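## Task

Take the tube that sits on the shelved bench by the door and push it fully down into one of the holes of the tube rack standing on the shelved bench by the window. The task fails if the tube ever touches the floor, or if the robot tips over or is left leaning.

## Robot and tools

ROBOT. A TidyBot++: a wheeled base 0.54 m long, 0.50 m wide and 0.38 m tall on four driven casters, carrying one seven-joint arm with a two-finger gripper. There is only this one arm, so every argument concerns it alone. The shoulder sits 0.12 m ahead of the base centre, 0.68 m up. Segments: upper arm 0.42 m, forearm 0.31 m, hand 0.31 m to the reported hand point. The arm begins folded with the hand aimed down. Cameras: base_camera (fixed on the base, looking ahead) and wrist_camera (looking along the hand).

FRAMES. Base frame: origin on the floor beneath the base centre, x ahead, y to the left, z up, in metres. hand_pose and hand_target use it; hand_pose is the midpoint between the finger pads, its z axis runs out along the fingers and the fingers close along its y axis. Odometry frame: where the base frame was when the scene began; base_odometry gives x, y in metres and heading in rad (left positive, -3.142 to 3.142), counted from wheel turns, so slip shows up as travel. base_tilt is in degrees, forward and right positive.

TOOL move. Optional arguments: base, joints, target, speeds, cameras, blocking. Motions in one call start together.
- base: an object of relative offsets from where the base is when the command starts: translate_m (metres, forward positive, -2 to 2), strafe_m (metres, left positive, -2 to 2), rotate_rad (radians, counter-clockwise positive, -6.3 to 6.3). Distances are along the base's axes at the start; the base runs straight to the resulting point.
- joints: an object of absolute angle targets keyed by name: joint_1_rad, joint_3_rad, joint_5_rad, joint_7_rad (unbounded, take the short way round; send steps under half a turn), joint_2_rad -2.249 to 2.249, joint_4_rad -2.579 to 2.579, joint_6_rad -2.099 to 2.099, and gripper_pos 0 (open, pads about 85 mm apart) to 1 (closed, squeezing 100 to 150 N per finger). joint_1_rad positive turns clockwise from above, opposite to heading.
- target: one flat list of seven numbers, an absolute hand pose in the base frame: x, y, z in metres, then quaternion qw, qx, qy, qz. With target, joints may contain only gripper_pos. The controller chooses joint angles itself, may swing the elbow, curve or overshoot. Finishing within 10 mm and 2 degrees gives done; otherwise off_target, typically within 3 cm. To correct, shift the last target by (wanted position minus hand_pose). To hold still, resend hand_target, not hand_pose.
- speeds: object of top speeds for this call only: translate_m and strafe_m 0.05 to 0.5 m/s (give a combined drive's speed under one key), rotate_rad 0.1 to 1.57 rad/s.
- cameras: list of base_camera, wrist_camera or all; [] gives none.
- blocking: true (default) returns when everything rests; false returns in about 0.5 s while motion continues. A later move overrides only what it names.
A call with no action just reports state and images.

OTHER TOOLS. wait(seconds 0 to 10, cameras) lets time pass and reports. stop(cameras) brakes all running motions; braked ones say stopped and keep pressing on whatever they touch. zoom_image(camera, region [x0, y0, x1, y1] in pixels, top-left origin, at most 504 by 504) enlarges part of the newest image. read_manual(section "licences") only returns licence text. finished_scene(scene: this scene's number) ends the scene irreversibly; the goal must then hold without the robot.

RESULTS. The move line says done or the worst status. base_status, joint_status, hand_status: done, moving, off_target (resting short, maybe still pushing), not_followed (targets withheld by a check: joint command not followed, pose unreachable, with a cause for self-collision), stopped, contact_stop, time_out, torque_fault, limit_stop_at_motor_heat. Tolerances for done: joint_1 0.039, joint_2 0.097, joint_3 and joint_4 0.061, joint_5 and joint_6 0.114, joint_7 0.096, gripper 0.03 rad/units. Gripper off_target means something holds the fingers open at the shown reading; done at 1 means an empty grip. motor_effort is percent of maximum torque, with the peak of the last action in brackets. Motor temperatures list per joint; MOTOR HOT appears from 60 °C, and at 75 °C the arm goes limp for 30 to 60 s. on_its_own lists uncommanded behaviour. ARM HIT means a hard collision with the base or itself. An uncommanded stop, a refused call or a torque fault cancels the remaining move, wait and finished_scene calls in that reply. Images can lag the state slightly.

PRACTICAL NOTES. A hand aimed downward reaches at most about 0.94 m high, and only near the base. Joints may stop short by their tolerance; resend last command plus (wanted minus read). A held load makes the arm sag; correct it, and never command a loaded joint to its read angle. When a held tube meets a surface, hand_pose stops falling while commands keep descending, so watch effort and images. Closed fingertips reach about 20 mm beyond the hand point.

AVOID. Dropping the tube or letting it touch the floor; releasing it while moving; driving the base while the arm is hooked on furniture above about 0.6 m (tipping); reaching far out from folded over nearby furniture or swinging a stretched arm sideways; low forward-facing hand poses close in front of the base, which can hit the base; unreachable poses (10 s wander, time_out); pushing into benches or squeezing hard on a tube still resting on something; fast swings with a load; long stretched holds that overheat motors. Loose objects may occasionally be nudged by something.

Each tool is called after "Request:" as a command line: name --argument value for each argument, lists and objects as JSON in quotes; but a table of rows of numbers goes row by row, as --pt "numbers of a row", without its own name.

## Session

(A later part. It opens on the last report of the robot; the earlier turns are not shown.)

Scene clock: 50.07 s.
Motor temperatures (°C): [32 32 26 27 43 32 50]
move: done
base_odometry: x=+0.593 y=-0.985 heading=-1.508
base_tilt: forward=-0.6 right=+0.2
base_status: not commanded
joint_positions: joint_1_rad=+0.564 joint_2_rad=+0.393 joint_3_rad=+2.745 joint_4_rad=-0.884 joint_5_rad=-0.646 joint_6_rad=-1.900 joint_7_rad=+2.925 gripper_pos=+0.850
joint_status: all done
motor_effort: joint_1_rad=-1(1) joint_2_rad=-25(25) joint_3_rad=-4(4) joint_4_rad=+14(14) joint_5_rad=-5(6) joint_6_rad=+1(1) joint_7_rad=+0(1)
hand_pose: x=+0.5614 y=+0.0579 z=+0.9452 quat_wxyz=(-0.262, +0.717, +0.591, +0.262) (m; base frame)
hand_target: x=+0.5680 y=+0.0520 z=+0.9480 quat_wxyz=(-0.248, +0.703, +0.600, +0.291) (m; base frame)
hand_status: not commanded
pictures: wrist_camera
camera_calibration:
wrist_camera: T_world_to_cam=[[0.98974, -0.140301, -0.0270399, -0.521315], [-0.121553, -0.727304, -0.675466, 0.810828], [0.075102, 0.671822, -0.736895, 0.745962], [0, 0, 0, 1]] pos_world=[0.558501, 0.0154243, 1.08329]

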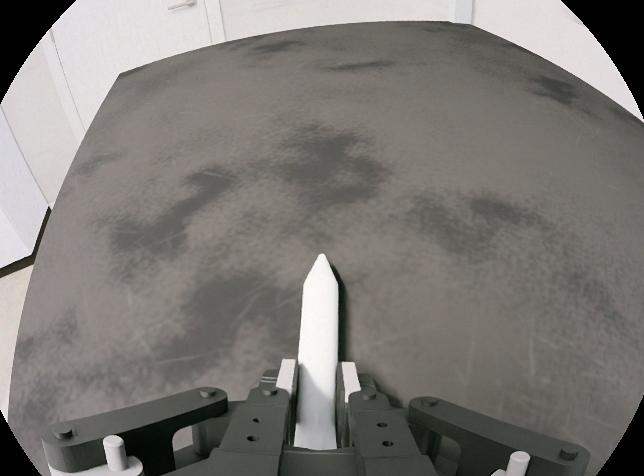

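Request:
move --joints '{"gripper_pos": 0.95}' --cameras '[]'

Request:
move --target '[0.560, 0.05, 0.978, -0.2485, 0.7025, 0.6, 0.291]' --cameras '["wrist_camera"]'

Scene clock: 51.03 s.
Motor temperatures (°C): [32 32 26 27 43 32 50]
move: off_target
base_odometry: x=+0.593 y=-0.985 heading=-1.508
base_tilt: forward=-0.6 right=+0.2
base_status: not commanded
joint_positions: joint_1_rad=+0.564 joint_2_rad=+0.393 joint_3_rad=+2.745 joint_4_rad=-0.884 joint_5_rad=-0.646 joint_6_rad=-1.900 joint_7_rad=+2.925 gripper_pos=+0.858
joint_status: gripper_pos off_target (ended at +0.858, target +0.950)
motor_effort: joint_1_rad=-1(1) joint_2_rad=-24(25) joint_3_rad=-3(4) joint_4_rad=+14(14) joint_5_rad=-5(5) joint_6_rad=+1(1) joint_7_rad=+0(1)
hand_pose: x=+0.5614 y=+0.0578 z=+0.9452 quat_wxyz=(-0.262, +0.717, +0.591, +0.262) (m; base frame)
hand_target: x=+0.5680 y=+0.0520 z=+0.9480 quat_wxyz=(-0.248, +0.703, +0.600, +0.291) (m; base frame)
hand_status: not commanded
pictures: none
No camera images: "cameras" was empty.

Scene clock: 52.00 s.
Motor temperatures (°C): [32 32 26 27 43 32 50]
move: off_target
base_odometry: x=+0.593 y=-0.985 heading=-1.508
base_tilt: forward=-0.6 right=+0.2
base_status: not commanded
joint_positions: joint_1_rad=+0.567 joint_2_rad=+0.393 joint_3_rad=+2.745 joint_4_rad=-0.824 joint_5_rad=-0.647 joint_6_rad=-1.917 joint_7_rad=+2.925 gripper_pos=+0.858
joint_status: not commanded
motor_effort: joint_1_rad=-1(1) joint_2_rad=-25(25) joint_3_rad=-3(4) joint_4_rad=+14(15) joint_5_rad=-5(6) joint_6_rad=+1(2) joint_7_rad=+0(1)
hand_pose: x=+0.5647 y=+0.0525 z=+0.9613 quat_wxyz=(-0.244, +0.712, +0.598, +0.275) (m; base frame)
hand_target: x=+0.5600 y=+0.0500 z=+0.9780 quat_wxyz=(-0.249, +0.703, +0.600, +0.291) (m; base frame)
hand_status: off_target (0.017 m and 2.2 deg from the pose sent, 0.034 m and 4.1 deg at the start)
pictures: wrist_camera
camera_calibration:
wrist_camera: T_world_to_cam=[[0.989782, -0.141083, 0.020689, -0.57074], [-0.0907923, -0.735432, -0.671489, 0.797464], [0.109951, 0.662749, -0.740726, 0.745733], [0, 0, 0, 1]] pos_world=[0.555318, 0.0117251, 1.09968]

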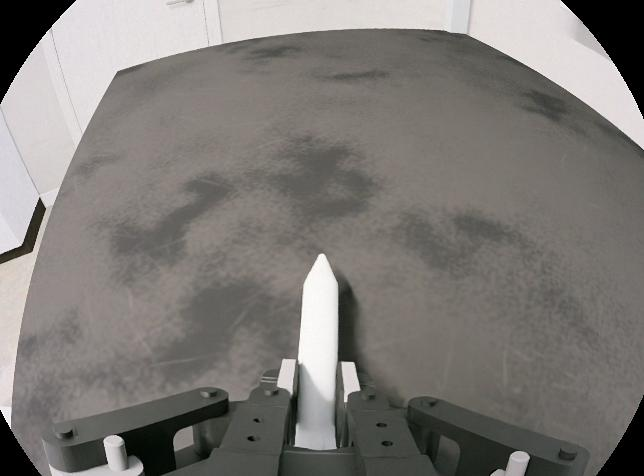

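Request:
move --joints '{"gripper_pos": 1.0}' --cameras '[]'

Request:
move --target '[0.545, 0.04, 1.03, -0.2485, 0.7025, 0.6, 0.291]' --cameras '["wrist_camera"]'

Request:
move --joints '{"joint_1_rad": 0, "joint_2_rad": 0.0, "joint_3_rad": 3.14, "joint_4_rad": -0.9, "joint_5_rad": 0, "joint_6_rad": -1.5, "joint_7_rad": 1.59}' --cameras '["wrist_camera"]'

Scene clock: 53.00 s.
Motor temperatures (°C): [32 32 26 27 43 32 50]
move: off_target
base_odometry: x=+0.593 y=-0.985 heading=-1.508
base_tilt: forward=-0.6 right=+0.2
base_status: not commanded
joint_positions: joint_1_rad=+0.567 joint_2_rad=+0.393 joint_3_rad=+2.745 joint_4_rad=-0.824 joint_5_rad=-0.647 joint_6_rad=-1.917 joint_7_rad=+2.925 gripper_pos=+0.858
joint_status: gripper_pos off_target (ended at +0.858, target +1.000)
motor_effort: joint_1_rad=-1(1) joint_2_rad=-24(25) joint_3_rad=-4(4) joint_4_rad=+14(14) joint_5_rad=-5(5) joint_6_rad=+1(2) joint_7_rad=+1(1)
hand_pose: x=+0.5647 y=+0.0525 z=+0.9613 quat_wxyz=(-0.244, +0.712, +0.598, +0.275) (m; base frame)
hand_target: x=+0.5600 y=+0.0500 z=+0.9780 quat_wxyz=(-0.249, +0.703, +0.600, +0.291) (m; base frame)
hand_status: not commanded
pictures: none
No camera images: "cameras" was empty.

Scene clock: 54.37 s.
Motor temperatures (°C): [32 32 26 27 43 32 50]
move: off_target
base_odometry: x=+0.593 y=-0.985 heading=-1.508
base_tilt: forward=-0.6 right=+0.2
base_status: not commanded
joint_positions: joint_1_rad=+0.570 joint_2_rad=+0.434 joint_3_rad=+2.653 joint_4_rad=-0.526 joint_5_rad=-0.647 joint_6_rad=-2.064 joint_7_rad=+2.813 gripper_pos=+0.858
joint_status: not commanded
motor_effort: joint_1_rad=+0(1) joint_2_rad=-24(26) joint_3_rad=-4(4) joint_4_rad=+12(15) joint_5_rad=-4(6) joint_6_rad=+3(3) joint_7_rad=+1(1)
hand_pose: x=+0.5479 y=+0.0505 z=+1.0291 quat_wxyz=(-0.220, +0.686, +0.625, +0.299) (m; base frame)
hand_target: x=+0.5450 y=+0.0400 z=+1.0300 quat_wxyz=(-0.249, +0.703, +0.600, +0.291) (m; base frame)
hand_status: off_target (0.011 m and 4.9 deg from the pose sent, 0.073 m and 2.2 deg at the start)
pictures: wrist_camera
camera_calibration:
wrist_camera: T_world_to_cam=[[0.989063, -0.0966148, 0.111444, -0.651055], [0.00298822, -0.742306, -0.670054, 0.787423], [0.147462, 0.663059, -0.733899, 0.771473], [0, 0, 0, 1]] pos_world=[0.527818, 0.0100753, 1.16636]

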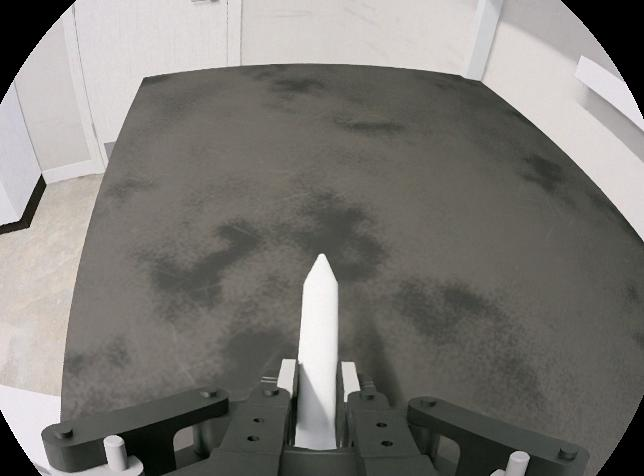

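Scene clock: 56.60 s.
Motor temperatures (°C): [32 32 26 27 43 32 49]
move: done
base_odometry: x=+0.593 y=-0.985 heading=-1.508
base_tilt: forward=-0.6 right=+0.2
base_status: not commanded
joint_positions: joint_1_rad=+0.024 joint_2_rad=+0.010 joint_3_rad=+3.120 joint_4_rad=-0.866 joint_5_rad=-0.041 joint_6_rad=-1.541 joint_7_rad=+1.676 gripper_pos=+0.858
joint_status: all done
motor_effort: joint_1_rad=+0(2) joint_2_rad=-15(27) joint_3_rad=-1(5) joint_4_rad=+15(16) joint_5_rad=+1(5) joint_6_rad=+6(7) joint_7_rad=+1(1)
hand_pose: x=+0.5707 y=+0.0131 z=+1.0708 quat_wxyz=(-0.001, +0.933, +0.055, +0.355) (m; base frame)
hand_target: x=+0.5755 y=+0.0021 z=+1.0684 quat_wxyz=(+0.003, +0.932, +0.010, +0.362) (m; base frame)
hand_status: not commanded
pictures: wrist_camera
camera_calibration:
wrist_camera: T_world_to_cam=[[0.12779, -0.9889, 0.0758049, -0.140537], [-0.747437, -0.146262, -0.648031, 1.18451], [0.651926, 0.0261525, -0.757832, 0.569619], [0, 0, 0, 1]] pos_world=[0.531956, 0.0193748, 1.20993]

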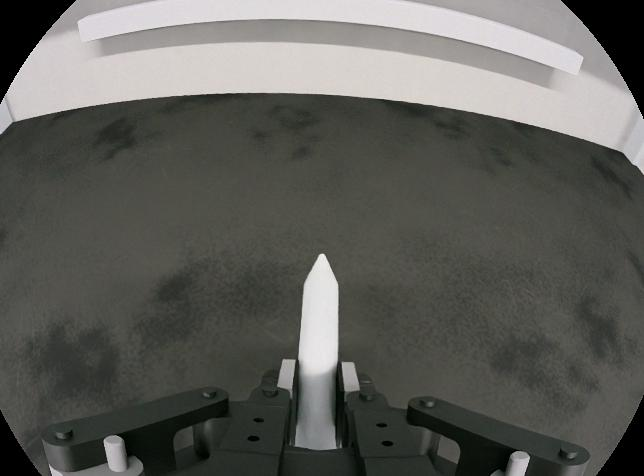

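Request:
move --base '{"translate_m": -0.65}' --cameras '[]'

Request:
move --base '{"rotate_rad": 3.13}' --speeds '{"rotate_rad": 1.0}' --joints '{"joint_2_rad": -0.3, "joint_4_rad": -1.8, "joint_6_rad": -0.5}'

Scene clock: 60.93 s.
Motor temperatures (°C): [32 32 26 27 43 32 49]
move: done
base_odometry: x=+0.552 y=-0.336 heading=-1.508
base_tilt: forward=-0.7 right=+0.2
base_status: done
joint_positions: joint_1_rad=+0.021 joint_2_rad=+0.001 joint_3_rad=+3.122 joint_4_rad=-0.869 joint_5_rad=-0.034 joint_6_rad=-1.535 joint_7_rad=+1.673 gripper_pos=+0.858
joint_status: not commanded
motor_effort: joint_1_rad=+0(1) joint_2_rad=-15(21) joint_3_rad=-1(1) joint_4_rad=+15(16) joint_5_rad=+1(1) joint_6_rad=+6(7) joint_7_rad=+1(1)
hand_pose: x=+0.5685 y=+0.0113 z=+1.0745 quat_wxyz=(+0.003, +0.931, +0.053, +0.360) (m; base frame)
hand_target: x=+0.5755 y=+0.0021 z=+1.0684 quat_wxyz=(+0.003, +0.932, +0.010, +0.362) (m; base frame)
hand_status: not commanded
pictures: none
No camera images: "cameras" was empty.

Scene clock: 65.00 s.
Motor temperatures (°C): [32 32 26 27 43 32 49]
move: done
base_odometry: x=+0.552 y=-0.336 heading=+1.621
base_tilt: forward=-0.6 right=+0.2
base_status: done
joint_positions: joint_1_rad=+0.014 joint_2_rad=-0.281 joint_3_rad=+3.129 joint_4_rad=-1.764 joint_5_rad=-0.028 joint_6_rad=-0.539 joint_7_rad=+1.673 gripper_pos=+0.858
joint_status: all done
motor_effort: joint_1_rad=+0(3) joint_2_rad=-10(17) joint_3_rad=+0(3) joint_4_rad=+20(21) joint_5_rad=+1(1) joint_6_rad=+8(9) joint_7_rad=+0(1)
hand_pose: x=+0.5953 y=+0.0058 z=+0.9777 quat_wxyz=(+0.017, +0.847, +0.037, +0.531) (m; base frame)
hand_target: x=+0.5913 y=+0.0022 z=+0.9765 quat_wxyz=(+0.005, +0.841, +0.009, +0.540) (m; base frame)
hand_status: not commanded
pictures: base_camera, wrist_camera
camera_calibration:
wrist_camera: T_world_to_cam=[[0.0535695, -0.992277, 0.111879, -0.134838], [-0.446158, -0.124019, -0.88632, 1.19491], [0.89335, -0.00243587, -0.449356, 0.0380467], [0, 0, 0, 1]] pos_world=[0.506352, 0.0144867, 1.09125]

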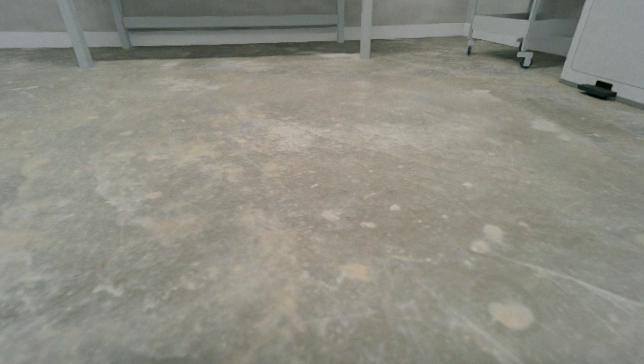

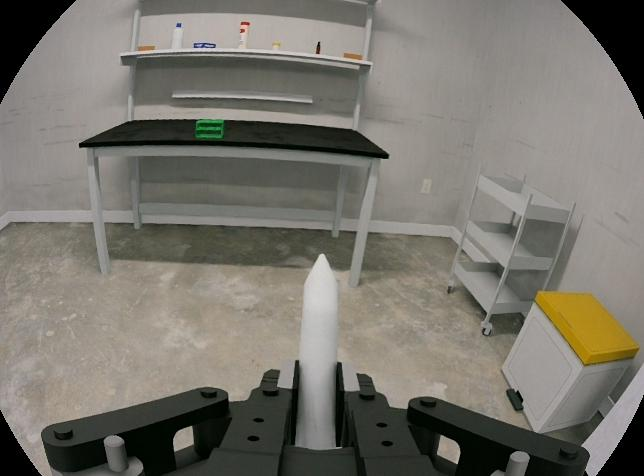

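Request:
move --base '{"translate_m": 1.33, "strafe_m": 0.56, "rotate_rad": 0.18}' --joints '{"joint_2_rad": -0.1, "joint_4_rad": -1.2, "joint_6_rad": -0.95}'

Scene clock: 70.30 s.
Motor temperatures (°C): [32 32 26 27 43 32 49]
move: done
base_odometry: x=-0.074 y=+0.964 heading=+1.802
base_tilt: forward=-0.6 right=+0.2
base_status: done
joint_positions: joint_1_rad=+0.010 joint_2_rad=-0.110 joint_3_rad=+3.135 joint_4_rad=-1.242 joint_5_rad=-0.028 joint_6_rad=-0.907 joint_7_rad=+1.673 gripper_pos=+0.858
joint_status: all done
motor_effort: joint_1_rad=+0(3) joint_2_rad=-15(17) joint_3_rad=-1(3) joint_4_rad=+19(21) joint_5_rad=+1(1) joint_6_rad=+8(10) joint_7_rad=+0(1)
hand_pose: x=+0.6350 y=+0.0066 z=+1.0930 quat_wxyz=(+0.014, +0.851, +0.041, +0.524) (m; base frame)
hand_target: x=+0.6334 y=+0.0022 z=+1.0995 quat_wxyz=(+0.005, +0.855, +0.009, +0.519) (m; base frame)
hand_status: not commanded
pictures: base_camera, wrist_camera
camera_calibration:
wrist_camera: T_world_to_cam=[[0.0638602, -0.991742, 0.111221, -0.154872], [-0.459864, -0.128154, -0.878693, 1.31538], [0.88569, 0.00496712, -0.46425, 0.0755382], [0, 0, 0, 1]] pos_world=[0.547883, 0.0146029, 1.20811]

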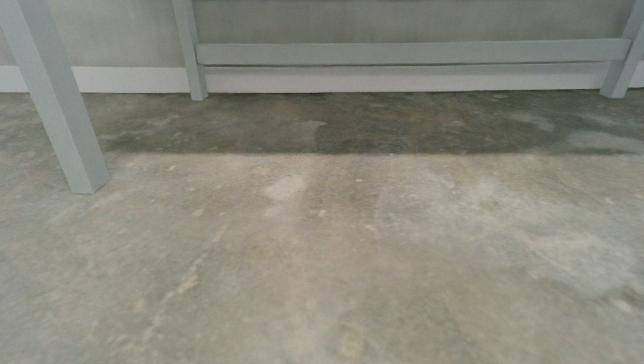

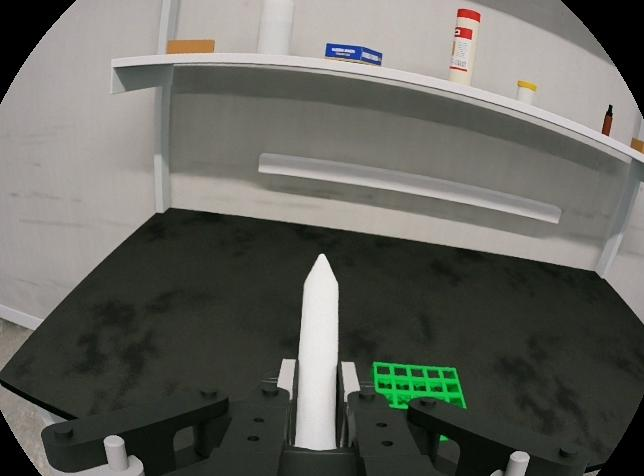

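Request:
zoom_image --camera "wrist_camera" --region '[360, 340, 500, 450]'

Scaled by 3.600.

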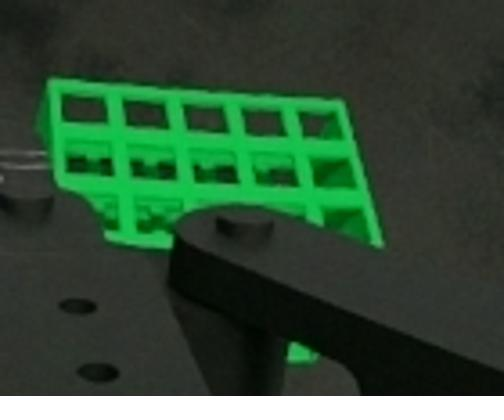

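Request:
move --base '{"translate_m": -0.3}' --joints '{"joint_2_rad": -0.05, "joint_4_rad": -0.95, "joint_6_rad": -1.3, "joint_7_rad": 1.55, "joint_1_rad": 0.0}' --cameras '["wrist_camera"]'

Request:
zoom_image --camera "wrist_camera" --region '[340, 180, 540, 340]'

Scene clock: 73.57 s.
Motor temperatures (°C): [32 32 26 27 43 32 49]
move: done
base_odometry: x=-0.005 y=+0.672 heading=+1.801
base_tilt: forward=-0.6 right=+0.2
base_status: done
joint_positions: joint_1_rad=+0.010 joint_2_rad=-0.069 joint_3_rad=+3.135 joint_4_rad=-0.988 joint_5_rad=-0.027 joint_6_rad=-1.257 joint_7_rad=+1.634 gripper_pos=+0.858
joint_status: all done
motor_effort: joint_1_rad=+0(2) joint_2_rad=-14(18) joint_3_rad=-1(2) joint_4_rad=+16(19) joint_5_rad=+1(2) joint_6_rad=+8(9) joint_7_rad=+0(2)
hand_pose: x=+0.5959 y=+0.0080 z=+1.1152 quat_wxyz=(+0.002, +0.885, +0.029, +0.464) (m; base frame)
hand_target: x=+0.5959 y=+0.0022 z=+1.1143 quat_wxyz=(-0.005, +0.891, -0.009, +0.454) (m; base frame)
hand_status: not commanded
pictures: wrist_camera
camera_calibration:
wrist_camera: T_world_to_cam=[[0.0646135, -0.99521, 0.0733622, -0.111665], [-0.577418, -0.0972449, -0.810637, 1.31098], [0.813888, 0.0100174, -0.580936, 0.293344], [0, 0, 0, 1]] pos_world=[0.525448, 0.0134168, 1.24133]

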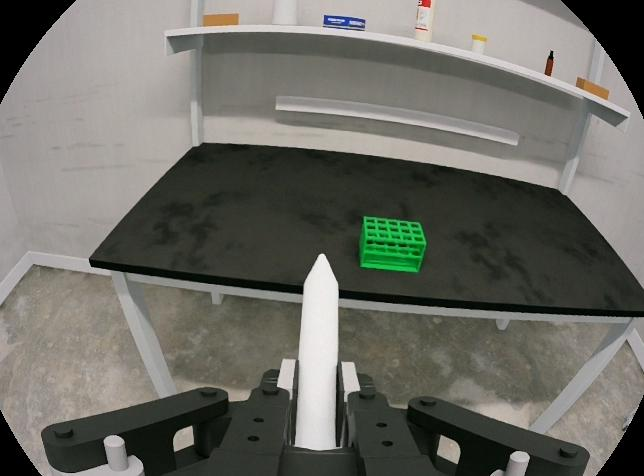

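Scaled by 2.520.

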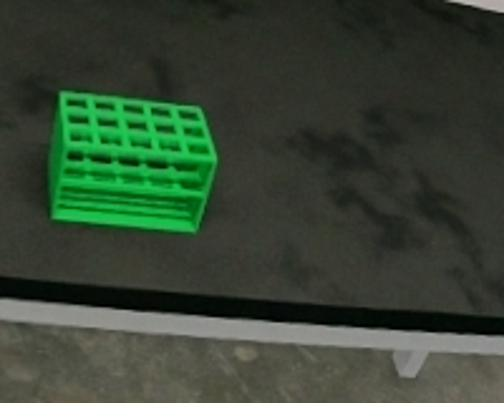

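Request:
move --joints '{"joint_1_rad": 0.0, "joint_2_rad": -0.19, "joint_3_rad": 3.1416, "joint_4_rad": -1.36, "joint_5_rad": 0, "joint_6_rad": -1.155, "joint_7_rad": 0.0}' --base '{"strafe_m": -0.13}' --cameras '[]'

Request:
move --joints '{"joint_7_rad": -1.5708}' --cameras '["wrist_camera"]'

Scene clock: 79.13 s.
Motor temperatures (°C): [32 32 26 27 43 32 49]
move: done
base_odometry: x=+0.122 y=+0.702 heading=+1.801
base_tilt: forward=-0.6 right=+0.2
base_status: done
joint_positions: joint_1_rad=+0.009 joint_2_rad=-0.171 joint_3_rad=+3.138 joint_4_rad=-1.327 joint_5_rad=-0.025 joint_6_rad=-1.195 joint_7_rad=+0.086 gripper_pos=+0.858
joint_status: all done
motor_effort: joint_1_rad=+0(2) joint_2_rad=-12(15) joint_3_rad=-1(3) joint_4_rad=+18(19) joint_5_rad=+1(2) joint_6_rad=+7(8) joint_7_rad=+0(2)
hand_pose: x=+0.5564 y=+0.0061 z=+1.0043 quat_wxyz=(-0.269, +0.678, -0.626, +0.276) (m; base frame)
hand_target: x=+0.5559 y=+0.0014 z=+1.0045 quat_wxyz=(-0.281, +0.649, -0.649, +0.281) (m; base frame)
hand_status: not commanded
pictures: none
No camera images: "cameras" was empty.

Scene clock: 81.27 s.
Motor temperatures (°C): [32 32 26 27 43 32 49]
move: done
base_odometry: x=+0.122 y=+0.702 heading=+1.801
base_tilt: forward=-0.6 right=+0.2
base_status: not commanded
joint_positions: joint_1_rad=+0.009 joint_2_rad=-0.171 joint_3_rad=+3.138 joint_4_rad=-1.327 joint_5_rad=-0.025 joint_6_rad=-1.194 joint_7_rad=-1.487 gripper_pos=+0.858
joint_status: all done
motor_effort: joint_1_rad=-1(2) joint_2_rad=-12(12) joint_3_rad=-1(1) joint_4_rad=+17(18) joint_5_rad=+1(1) joint_6_rad=+7(7) joint_7_rad=-1(2)
hand_pose: x=+0.5565 y=+0.0061 z=+1.0044 quat_wxyz=(-0.386, +0.036, -0.922, +0.005) (m; base frame)
hand_target: x=+0.5559 y=+0.0014 z=+1.0045 quat_wxyz=(-0.397, +0.000, -0.918, +0.000) (m; base frame)
hand_status: not commanded
pictures: wrist_camera
camera_calibration:
wrist_camera: T_world_to_cam=[[-0.101917, 0.99294, -0.0606839, 0.112243], [0.685001, 0.114283, 0.719522, -1.04253], [0.721378, 0.0317628, -0.691813, 0.42369], [0, 0, 0, 1]] pos_world=[0.419931, -0.00576477, 1.05005]

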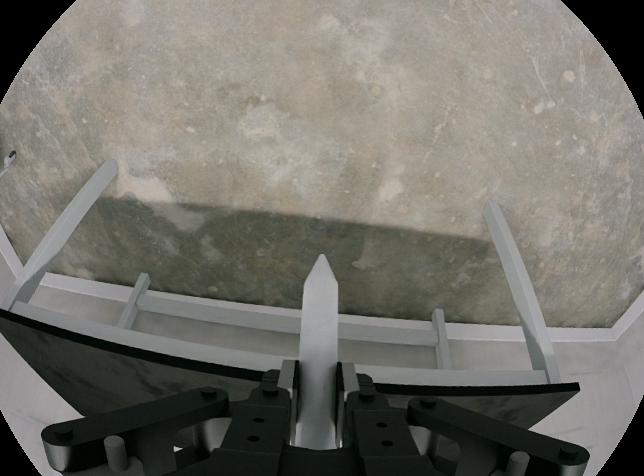

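Request:
move --base '{"translate_m": 0.56}' --joints '{"joint_1_rad": -0.009, "joint_5_rad": 0.03, "joint_7_rad": -1.655}' --speeds '{"translate_m": 0.3}'

Request:
zoom_image --camera "wrist_camera" --region '[180, 180, 460, 400]'

Scene clock: 84.63 s.
Motor temperatures (°C): [32 32 26 27 43 32 49]
move: done
base_odometry: x=-0.006 y=+1.247 heading=+1.801
base_tilt: forward=-0.6 right=+0.2
base_status: done
joint_positions: joint_1_rad=+0.006 joint_2_rad=-0.187 joint_3_rad=+3.138 joint_4_rad=-1.328 joint_5_rad=+0.004 joint_6_rad=-1.190 joint_7_rad=-1.586 gripper_pos=+0.858
joint_status: all done
motor_effort: joint_1_rad=+0(1) joint_2_rad=-11(15) joint_3_rad=-1(1) joint_4_rad=+17(18) joint_5_rad=+1(1) joint_6_rad=+7(7) joint_7_rad=+0(1)
hand_pose: x=+0.5521 y=-0.0006 z=+1.0116 quat_wxyz=(-0.394, -0.008, -0.919, +0.000) (m; base frame)
hand_target: x=+0.5559 y=-0.0033 z=+1.0046 quat_wxyz=(-0.397, -0.034, -0.917, -0.004) (m; base frame)
hand_status: not commanded
pictures: base_camera, wrist_camera
camera_calibration:
wrist_camera: T_world_to_cam=[[-0.0243173, 0.999555, -0.0173002, 0.0321966], [0.677476, 0.0292024, 0.734965, -1.05545], [0.735143, 0.00615186, -0.677885, 0.410408], [0, 0, 0, 1]] pos_world=[0.414118, -0.00388533, 1.05449]

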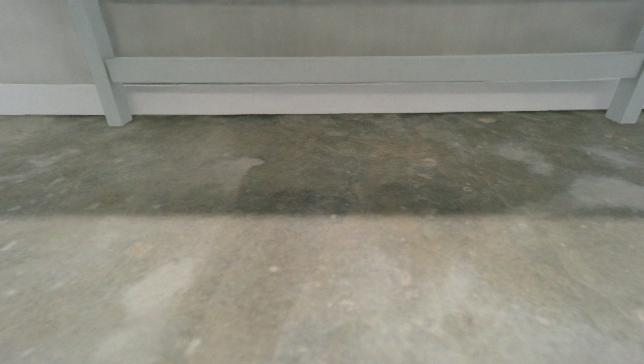

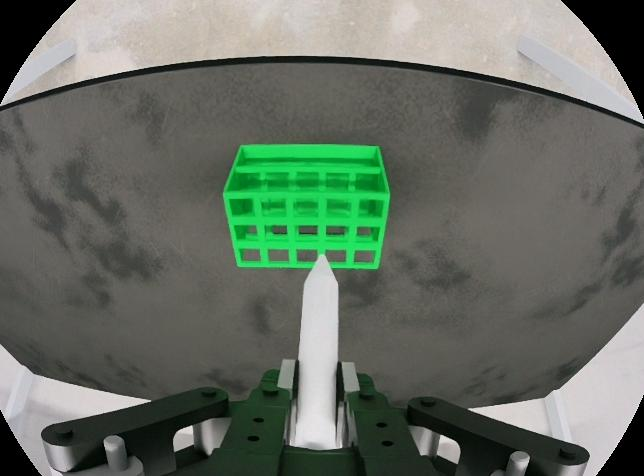

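Scaled by 1.800.

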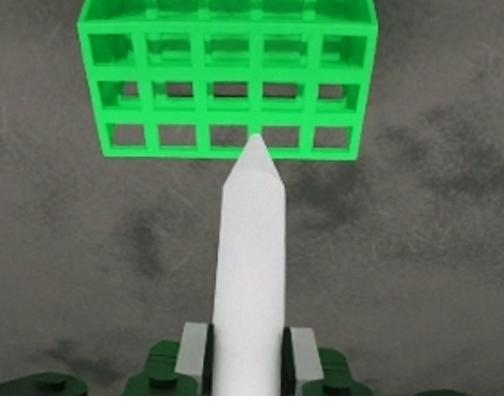

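Request:
move --target '[0.592, -0.009, 0.99, -0.3963, 0, -0.9181, 0]' --cameras '["wrist_camera"]'

Request:
zoom_image --camera "wrist_camera" --region '[180, 180, 460, 400]'

Scene clock: 87.80 s.
Motor temperatures (°C): [32 32 26 27 43 32 49]
move: off_target
base_odometry: x=-0.006 y=+1.247 heading=+1.801
base_tilt: forward=-0.6 right=+0.2
base_status: not commanded
joint_positions: joint_1_rad=-0.393 joint_2_rad=-0.162 joint_3_rad=+3.482 joint_4_rad=-1.328 joint_5_rad=+0.046 joint_6_rad=-1.136 joint_7_rad=-1.586 gripper_pos=+0.858
joint_status: not commanded
motor_effort: joint_1_rad=-1(1) joint_2_rad=-11(12) joint_3_rad=-2(2) joint_4_rad=+18(18) joint_5_rad=+0(1) joint_6_rad=+7(7) joint_7_rad=+1(1)
hand_pose: x=+0.5797 y=-0.0026 z=+1.0083 quat_wxyz=(-0.403, +0.009, -0.915, -0.016) (m; base frame)
hand_target: x=+0.5920 y=-0.0090 z=+0.9900 quat_wxyz=(-0.396, +0.000, -0.918, +0.000) (m; base frame)
hand_status: off_target (0.023 m and 2.2 deg from the pose sent, 0.046 m and 1.0 deg at the start)
pictures: wrist_camera
camera_calibration:
wrist_camera: T_world_to_cam=[[-0.0668774, 0.997757, -0.00274018, 0.044725], [0.661802, 0.046414, 0.748241, -1.07587], [0.74669, 0.0482269, -0.663422, 0.366734], [0, 0, 0, 1]] pos_world=[0.44117, -0.0123756, 1.04843]

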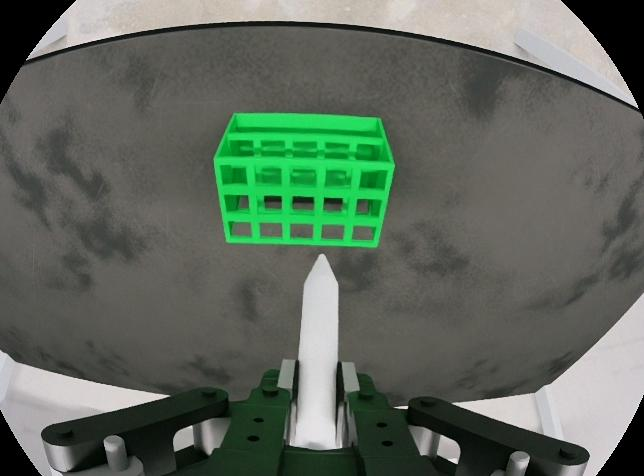

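Scaled by 1.800.

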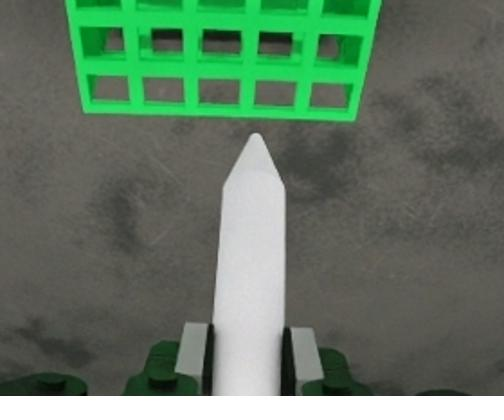

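Request:
move --target '[0.602, -0.018, 0.962, -0.3963, 0, -0.9181, 0]' --cameras '["wrist_camera"]'

Request:
zoom_image --camera "wrist_camera" --region '[180, 180, 460, 400]'

Scene clock: 89.97 s.
Motor temperatures (°C): [32 32 26 27 43 32 49]
move: off_target
base_odometry: x=-0.006 y=+1.247 heading=+1.801
base_tilt: forward=-0.6 right=+0.2
base_status: not commanded
joint_positions: joint_1_rad=-0.452 joint_2_rad=-0.159 joint_3_rad=+3.567 joint_4_rad=-1.424 joint_5_rad=+0.047 joint_6_rad=-1.042 joint_7_rad=-1.586 gripper_pos=+0.858
joint_status: not commanded
motor_effort: joint_1_rad=-1(2) joint_2_rad=-12(12) joint_3_rad=-2(2) joint_4_rad=+18(19) joint_5_rad=+0(1) joint_6_rad=+7(7) joint_7_rad=+1(1)
hand_pose: x=+0.5925 y=-0.0147 z=+0.9763 quat_wxyz=(-0.399, -0.003, -0.917, -0.016) (m; base frame)
hand_target: x=+0.6020 y=-0.0180 z=+0.9620 quat_wxyz=(-0.396, +0.000, -0.918, +0.000) (m; base frame)
hand_status: off_target (0.018 m and 1.9 deg from the pose sent, 0.054 m and 2.2 deg at the start)
pictures: wrist_camera
camera_calibration:
wrist_camera: T_world_to_cam=[[-0.0462402, 0.998909, 0.0064913, 0.0363881], [0.669177, 0.0261507, 0.742642, -1.05902], [0.741663, 0.0386838, -0.669657, 0.345446], [0, 0, 0, 1]] pos_world=[0.45415, -0.0220174, 1.01757]

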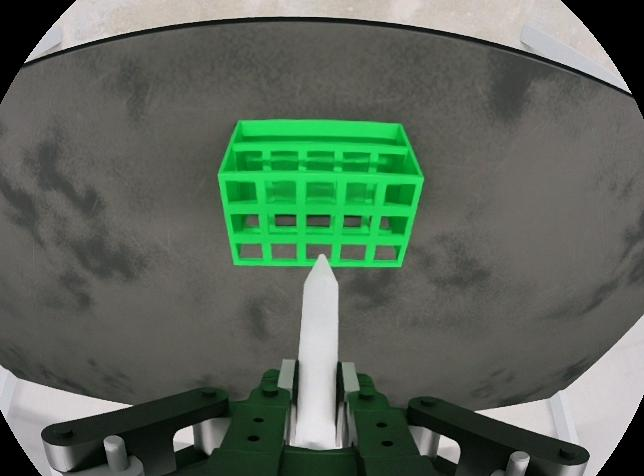

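Scaled by 1.800.

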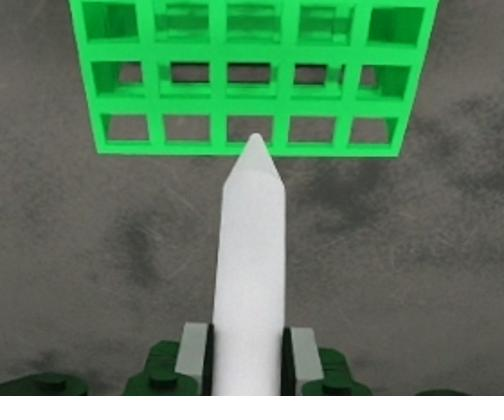

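Request:
move --target '[0.596, -0.018, 0.947, -0.3963, 0.0063, -0.918, 0.0146]' --cameras '["wrist_camera"]'

Request:
zoom_image --camera "wrist_camera" --region '[180, 180, 460, 400]'

Scene clock: 92.13 s.
Motor temperatures (°C): [32 32 26 27 43 32 49]
move: off_target
base_odometry: x=-0.006 y=+1.247 heading=+1.801
base_tilt: forward=-0.6 right=+0.2
base_status: not commanded
joint_positions: joint_1_rad=-0.526 joint_2_rad=-0.162 joint_3_rad=+3.584 joint_4_rad=-1.493 joint_5_rad=+0.133 joint_6_rad=-1.001 joint_7_rad=-1.592 gripper_pos=+0.858
joint_status: not commanded
motor_effort: joint_1_rad=-1(1) joint_2_rad=-11(12) joint_3_rad=-2(2) joint_4_rad=+19(19) joint_5_rad=+1(2) joint_6_rad=+6(7) joint_7_rad=+0(1)
hand_pose: x=+0.5932 y=-0.0088 z=+0.9498 quat_wxyz=(-0.387, +0.029, -0.921, +0.012) (m; base frame)
hand_target: x=+0.5960 y=-0.0180 z=+0.9470 quat_wxyz=(-0.396, +0.006, -0.918, +0.015) (m; base frame)
hand_status: off_target (0.010 m and 2.8 deg from the pose sent, 0.030 m and 3.6 deg at the start)
pictures: wrist_camera
camera_calibration:
wrist_camera: T_world_to_cam=[[-0.0832169, 0.994185, -0.0683524, 0.123707], [0.684205, 0.10687, 0.721417, -1.02803], [0.724526, 0.0132669, -0.68912, 0.355381], [0, 0, 0, 1]] pos_world=[0.456193, -0.0178378, 0.994991]

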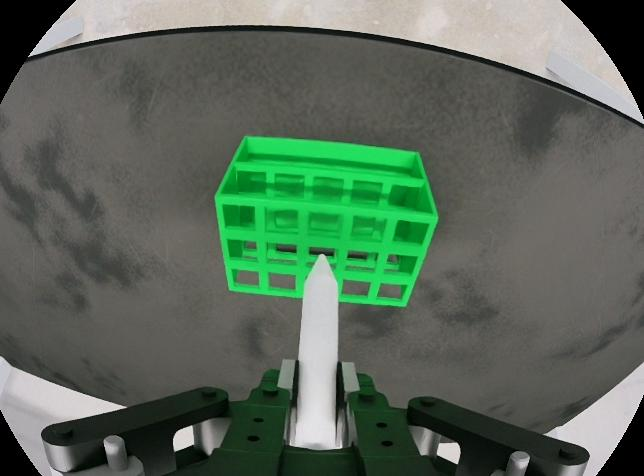

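Scaled by 1.800.

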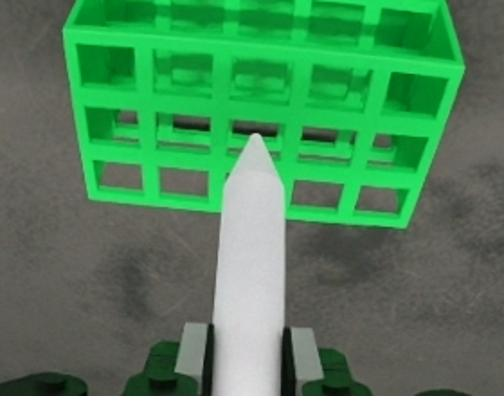

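Request:
move --joints '{"joint_1_rad": 0.0, "joint_2_rad": -0.124, "joint_3_rad": 3.1416, "joint_4_rad": -1.33, "joint_5_rad": 0.0, "joint_6_rad": -1.06, "joint_7_rad": -1.57}' --cameras '["wrist_camera"]'

Scene clock: 95.53 s.
Motor temperatures (°C): [32 32 26 27 43 32 49]
move: done
base_odometry: x=-0.006 y=+1.247 heading=+1.801
base_tilt: forward=-0.6 right=+0.2
base_status: not commanded
joint_positions: joint_1_rad=-0.024 joint_2_rad=-0.149 joint_3_rad=+3.162 joint_4_rad=-1.374 joint_5_rad=+0.040 joint_6_rad=-1.018 joint_7_rad=-1.592 gripper_pos=+0.858
joint_status: all done
motor_effort: joint_1_rad=+0(2) joint_2_rad=-13(14) joint_3_rad=-1(3) joint_4_rad=+18(19) joint_5_rad=+1(2) joint_6_rad=+7(8) joint_7_rad=+0(1)
hand_pose: x=+0.5961 y=-0.0084 z=+1.0109 quat_wxyz=(-0.434, -0.006, -0.901, +0.013) (m; base frame)
hand_target: x=+0.5997 y=+0.0014 z=+1.0121 quat_wxyz=(-0.424, +0.000, -0.906, +0.000) (m; base frame)
hand_status: not commanded
pictures: wrist_camera
camera_calibration:
wrist_camera: T_world_to_cam=[[-0.0135113, 0.998865, -0.045679, 0.063279], [0.610298, 0.044425, 0.790925, -1.10085], [0.792056, -0.0171914, -0.610206, 0.275046], [0, 0, 0, 1]] pos_world=[0.454848, -0.00957356, 1.04141]

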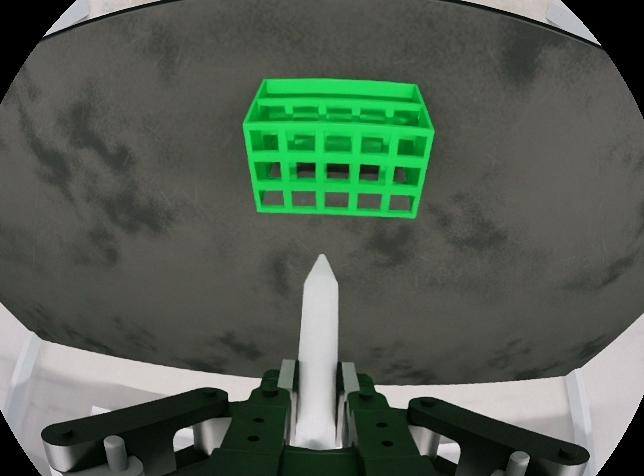

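Request:
move --joints '{"joint_1_rad": 0.024, "joint_2_rad": -0.099, "joint_3_rad": 3.121, "joint_5_rad": -0.04, "joint_6_rad": -1.119, "joint_7_rad": -1.548}' --cameras '["wrist_camera"]'

Scene clock: 96.70 s.
Motor temperatures (°C): [32 32 26 27 43 32 49]
move: done
base_odometry: x=-0.006 y=+1.247 heading=+1.801
base_tilt: forward=-0.6 right=+0.2
base_status: not commanded
joint_positions: joint_1_rad=+0.005 joint_2_rad=-0.119 joint_3_rad=+3.139 joint_4_rad=-1.369 joint_5_rad=-0.004 joint_6_rad=-1.083 joint_7_rad=-1.591 gripper_pos=+0.858
joint_status: all done
motor_effort: joint_1_rad=-1(1) joint_2_rad=-13(15) joint_3_rad=+0(2) joint_4_rad=+18(19) joint_5_rad=+1(2) joint_6_rad=+7(7) joint_7_rad=+0(1)
hand_pose: x=+0.5924 y=+0.0013 z=+0.9837 quat_wxyz=(-0.393, -0.011, -0.919, -0.005) (m; base frame)
hand_target: x=+0.5950 y=+0.0115 z=+0.9867 quat_wxyz=(-0.386, +0.008, -0.922, -0.014) (m; base frame)
hand_status: not commanded
pictures: wrist_camera
camera_calibration:
wrist_camera: T_world_to_cam=[[-0.0235567, 0.999704, -0.00607744, 0.0192515], [0.6789, 0.0204592, 0.733945, -1.06215], [0.733853, 0.0131634, -0.679181, 0.363858], [0, 0, 0, 1]] pos_world=[0.454531, -0.00230456, 1.0268]

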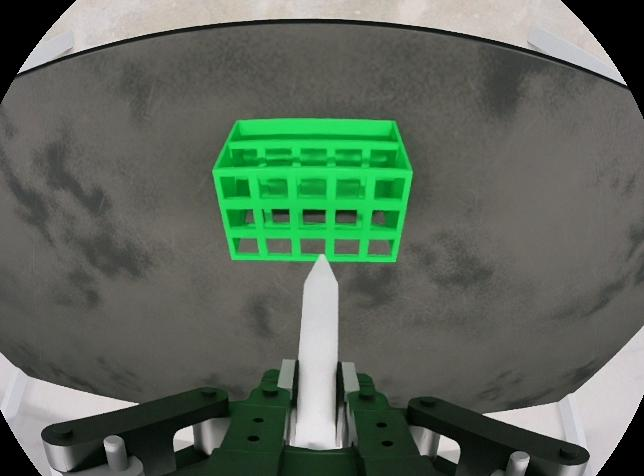

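Request:
move --joints '{"joint_2_rad": -0.1205, "joint_4_rad": -1.448, "joint_6_rad": -1.016}' --base '{"strafe_m": -0.006}' --cameras '["wrist_camera"]'

Request:
zoom_image --camera "wrist_camera" --region '[180, 180, 460, 400]'

Scene clock: 98.63 s.
Motor temperatures (°C): [32 32 26 27 43 32 49]
move: done
base_odometry: x=+0.000 y=+1.249 heading=+1.801
base_tilt: forward=-0.6 right=+0.2
base_status: done
joint_positions: joint_1_rad=+0.007 joint_2_rad=-0.119 joint_3_rad=+3.136 joint_4_rad=-1.422 joint_5_rad=-0.007 joint_6_rad=-1.048 joint_7_rad=-1.591 gripper_pos=+0.858
joint_status: all done
motor_effort: joint_1_rad=-1(3) joint_2_rad=-14(16) joint_3_rad=-1(3) joint_4_rad=+18(19) joint_5_rad=+1(2) joint_6_rad=+7(7) joint_7_rad=+0(1)
hand_pose: x=+0.5934 y=+0.0028 z=+0.9640 quat_wxyz=(-0.385, -0.010, -0.923, -0.007) (m; base frame)
hand_target: x=+0.5962 y=+0.0109 z=+0.9581 quat_wxyz=(-0.389, +0.006, -0.921, -0.014) (m; base frame)
hand_status: not commanded
pictures: wrist_camera
camera_calibration:
wrist_camera: T_world_to_cam=[[-0.0254925, 0.999671, -0.00273647, 0.0156166], [0.691403, 0.0196083, 0.722203, -1.04451], [0.722019, 0.0165187, -0.691676, 0.368767], [0, 0, 0, 1]] pos_world=[0.456317, -0.00122204, 1.00946]

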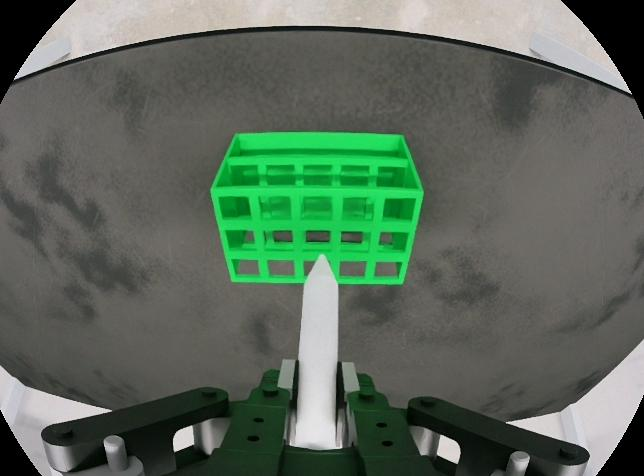

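Scaled by 1.800.

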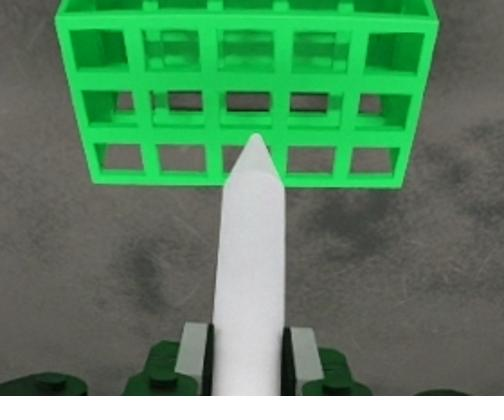

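Request:
move --joints '{"joint_2_rad": -0.138, "joint_4_rad": -1.51, "joint_6_rad": -0.95}' --base '{"strafe_m": -0.004}' --cameras '["wrist_camera"]'

Request:
zoom_image --camera "wrist_camera" --region '[180, 180, 460, 400]'

Scene clock: 100.17 s.
Motor temperatures (°C): [32 32 26 27 43 32 49]
move: done
base_odometry: x=+0.004 y=+1.250 heading=+1.801
base_tilt: forward=-0.6 right=+0.2
base_status: done
joint_positions: joint_1_rad=+0.007 joint_2_rad=-0.124 joint_3_rad=+3.135 joint_4_rad=-1.480 joint_5_rad=-0.008 joint_6_rad=-0.987 joint_7_rad=-1.591 gripper_pos=+0.858
joint_status: all done
motor_effort: joint_1_rad=-1(3) joint_2_rad=-14(15) joint_3_rad=-1(3) joint_4_rad=+19(20) joint_5_rad=+1(2) joint_6_rad=+7(7) joint_7_rad=+0(1)
hand_pose: x=+0.5969 y=+0.0033 z=+0.9492 quat_wxyz=(-0.389, -0.010, -0.921, -0.007) (m; base frame)
hand_target: x=+0.5966 y=+0.0105 z=+0.9483 quat_wxyz=(-0.399, +0.005, -0.917, -0.013) (m; base frame)
hand_status: not commanded
pictures: wrist_camera
camera_calibration:
wrist_camera: T_world_to_cam=[[-0.0257513, 0.999667, -0.00181647, 0.0144605], [0.686093, 0.0189952, 0.727266, -1.03781], [0.727058, 0.0174818, -0.686353, 0.347953], [0, 0, 0, 1]] pos_world=[0.459428, -0.000825018, 0.993613]

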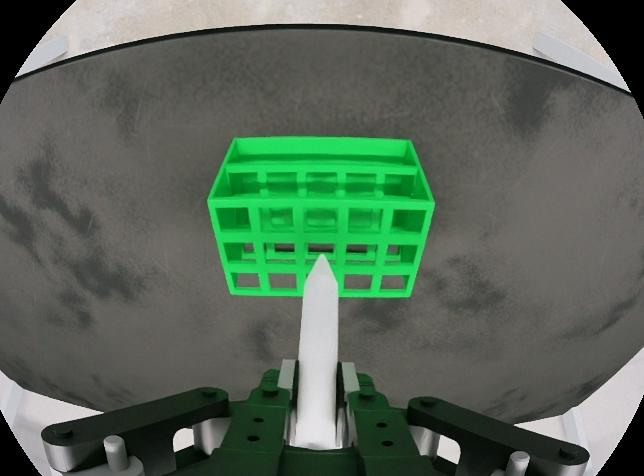

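Scaled by 1.800.

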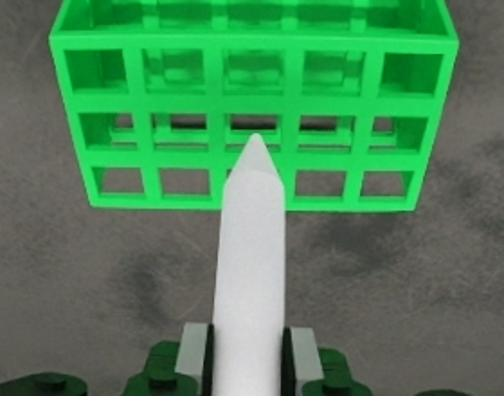

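Request:
move --joints '{"joint_2_rad": -0.152, "joint_4_rad": -1.603, "joint_6_rad": -0.865}' --base '{"translate_m": 0.02}' --cameras '["wrist_camera"]'

Request:
zoom_image --camera "wrist_camera" --region '[180, 180, 460, 400]'

Scene clock: 104.57 s.
Motor temperatures (°C): [32 32 26 27 43 32 49]
move: done
base_odometry: x=-0.001 y=+1.269 heading=+1.801
base_tilt: forward=-0.6 right=+0.2
base_status: done
joint_positions: joint_1_rad=+0.008 joint_2_rad=-0.138 joint_3_rad=+3.135 joint_4_rad=-1.573 joint_5_rad=-0.009 joint_6_rad=-0.904 joint_7_rad=-1.591 gripper_pos=+0.858
joint_status: all done
motor_effort: joint_1_rad=-1(2) joint_2_rad=-14(16) joint_3_rad=-1(1) joint_4_rad=+19(20) joint_5_rad=+1(2) joint_6_rad=+6(7) joint_7_rad=+1(1)
hand_pose: x=+0.5965 y=+0.0034 z=+0.9248 quat_wxyz=(-0.391, -0.011, -0.920, -0.008) (m; base frame)
hand_target: x=+0.5960 y=+0.0099 z=+0.9243 quat_wxyz=(-0.401, +0.004, -0.916, -0.012) (m; base frame)
hand_status: not commanded
pictures: wrist_camera
camera_calibration:
wrist_camera: T_world_to_cam=[[-0.0252472, 0.999681, -0.00115048, 0.0133761], [0.68303, 0.0180904, 0.730166, -1.0207], [0.729953, 0.0176488, -0.683269, 0.32689], [0, 0, 0, 1]] pos_world=[0.458893, -0.000676193, 0.96865]

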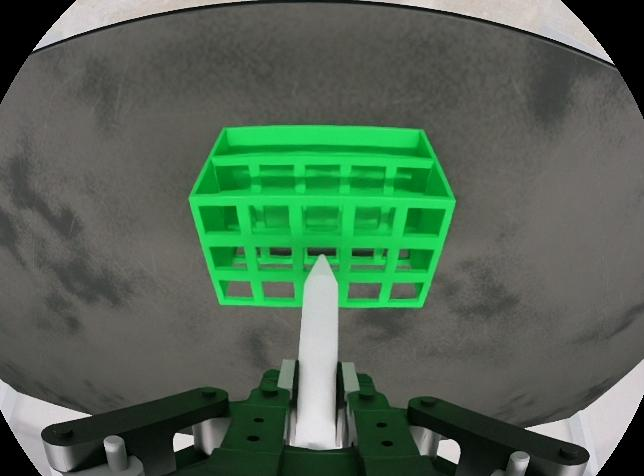

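Scaled by 1.800.

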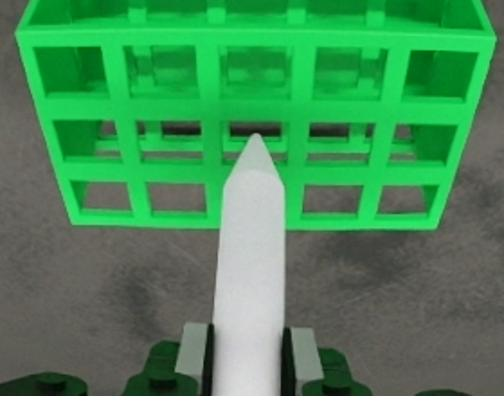

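Request:
move --joints '{"joint_2_rad": -0.1575, "joint_4_rad": -1.68, "joint_6_rad": -0.781}' --cameras '["wrist_camera"]'

Request:
zoom_image --camera "wrist_camera" --region '[180, 180, 460, 400]'

Scene clock: 107.17 s.
Motor temperatures (°C): [32 32 26 27 43 32 49]
move: done
base_odometry: x=-0.001 y=+1.269 heading=+1.801
base_tilt: forward=-0.6 right=+0.2
base_status: not commanded
joint_positions: joint_1_rad=+0.008 joint_2_rad=-0.143 joint_3_rad=+3.135 joint_4_rad=-1.649 joint_5_rad=-0.009 joint_6_rad=-0.820 joint_7_rad=-1.591 gripper_pos=+0.858
joint_status: all done
motor_effort: joint_1_rad=-1(1) joint_2_rad=-14(15) joint_3_rad=-1(1) joint_4_rad=+19(20) joint_5_rad=+1(1) joint_6_rad=+7(7) joint_7_rad=+1(1)
hand_pose: x=+0.5993 y=+0.0032 z=+0.9049 quat_wxyz=(-0.396, -0.011, -0.918, -0.008) (m; base frame)
hand_target: x=+0.5982 y=+0.0091 z=+0.9044 quat_wxyz=(-0.407, +0.002, -0.913, -0.012) (m; base frame)
hand_status: not commanded
pictures: wrist_camera
camera_calibration:
wrist_camera: T_world_to_cam=[[-0.0244852, 0.999699, -0.00141999, 0.0133797], [0.674145, 0.0175604, 0.73839, -1.01017], [0.738193, 0.0171223, -0.674373, 0.298272], [0, 0, 0, 1]] pos_world=[0.461147, -0.000743798, 0.947064]

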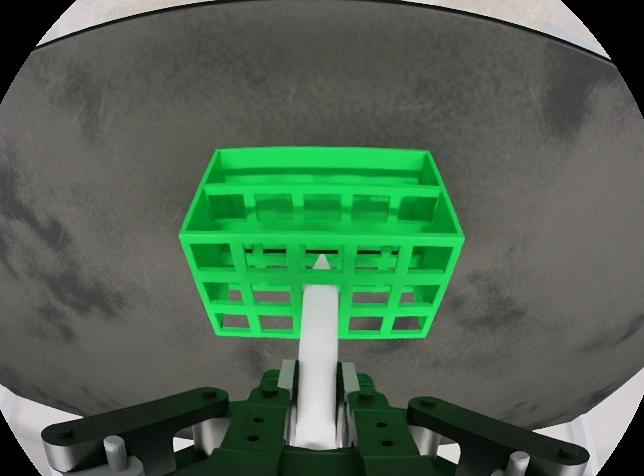

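Scaled by 1.800.

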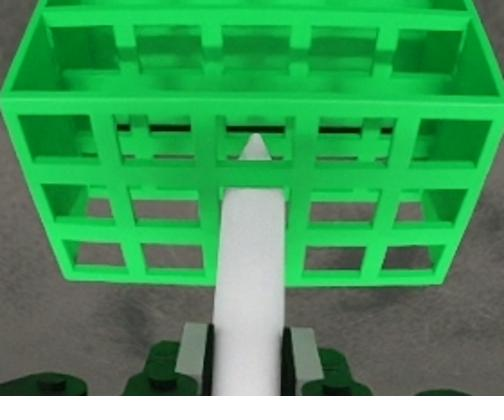

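Request:
move --joints '{"joint_2_rad": -0.157, "joint_4_rad": -1.744, "joint_6_rad": -0.717}' --cameras '["wrist_camera"]'

Request:
zoom_image --camera "wrist_camera" --region '[180, 180, 460, 400]'

Scene clock: 108.60 s.
Motor temperatures (°C): [32 32 26 27 43 32 49]
move: done
base_odometry: x=-0.001 y=+1.269 heading=+1.801
base_tilt: forward=-0.6 right=+0.2
base_status: not commanded
joint_positions: joint_1_rad=+0.008 joint_2_rad=-0.144 joint_3_rad=+3.135 joint_4_rad=-1.714 joint_5_rad=-0.009 joint_6_rad=-0.755 joint_7_rad=-1.591 gripper_pos=+0.858
joint_status: all done
motor_effort: joint_1_rad=+0(1) joint_2_rad=-14(15) joint_3_rad=-1(1) joint_4_rad=+19(20) joint_5_rad=+1(1) joint_6_rad=+7(7) joint_7_rad=+0(1)
hand_pose: x=+0.5998 y=+0.0031 z=+0.8851 quat_wxyz=(-0.397, -0.011, -0.918, -0.008) (m; base frame)
hand_target: x=+0.5986 y=+0.0084 z=+0.8841 quat_wxyz=(-0.407, +0.001, -0.913, -0.011) (m; base frame)
hand_status: not commanded
pictures: wrist_camera
camera_calibration:
wrist_camera: T_world_to_cam=[[-0.0238973, 0.999713, -0.00143587, 0.0131721], [0.673326, 0.0171569, 0.739147, -0.996041], [0.73896, 0.0166968, -0.673543, 0.283378], [0, 0, 0, 1]] pos_world=[0.46157, -0.000810848, 0.927107]

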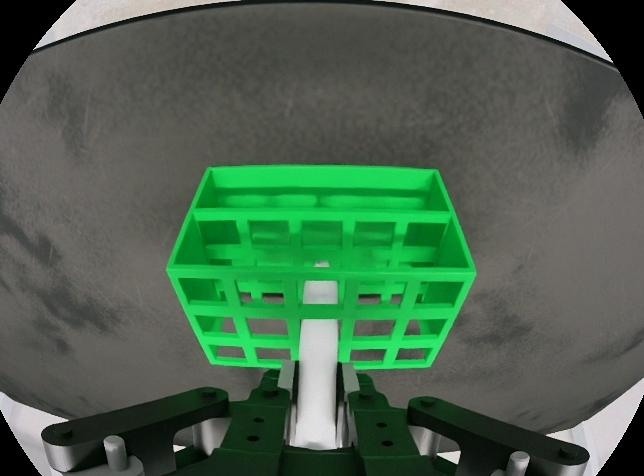

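Scaled by 1.800.

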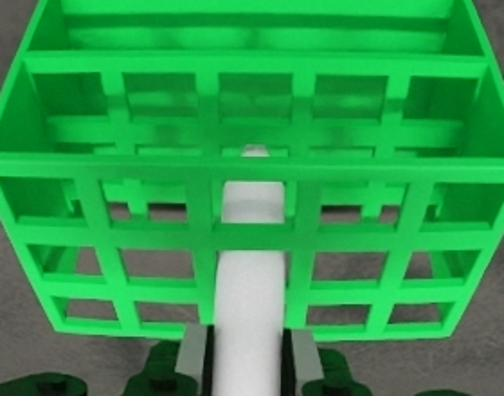

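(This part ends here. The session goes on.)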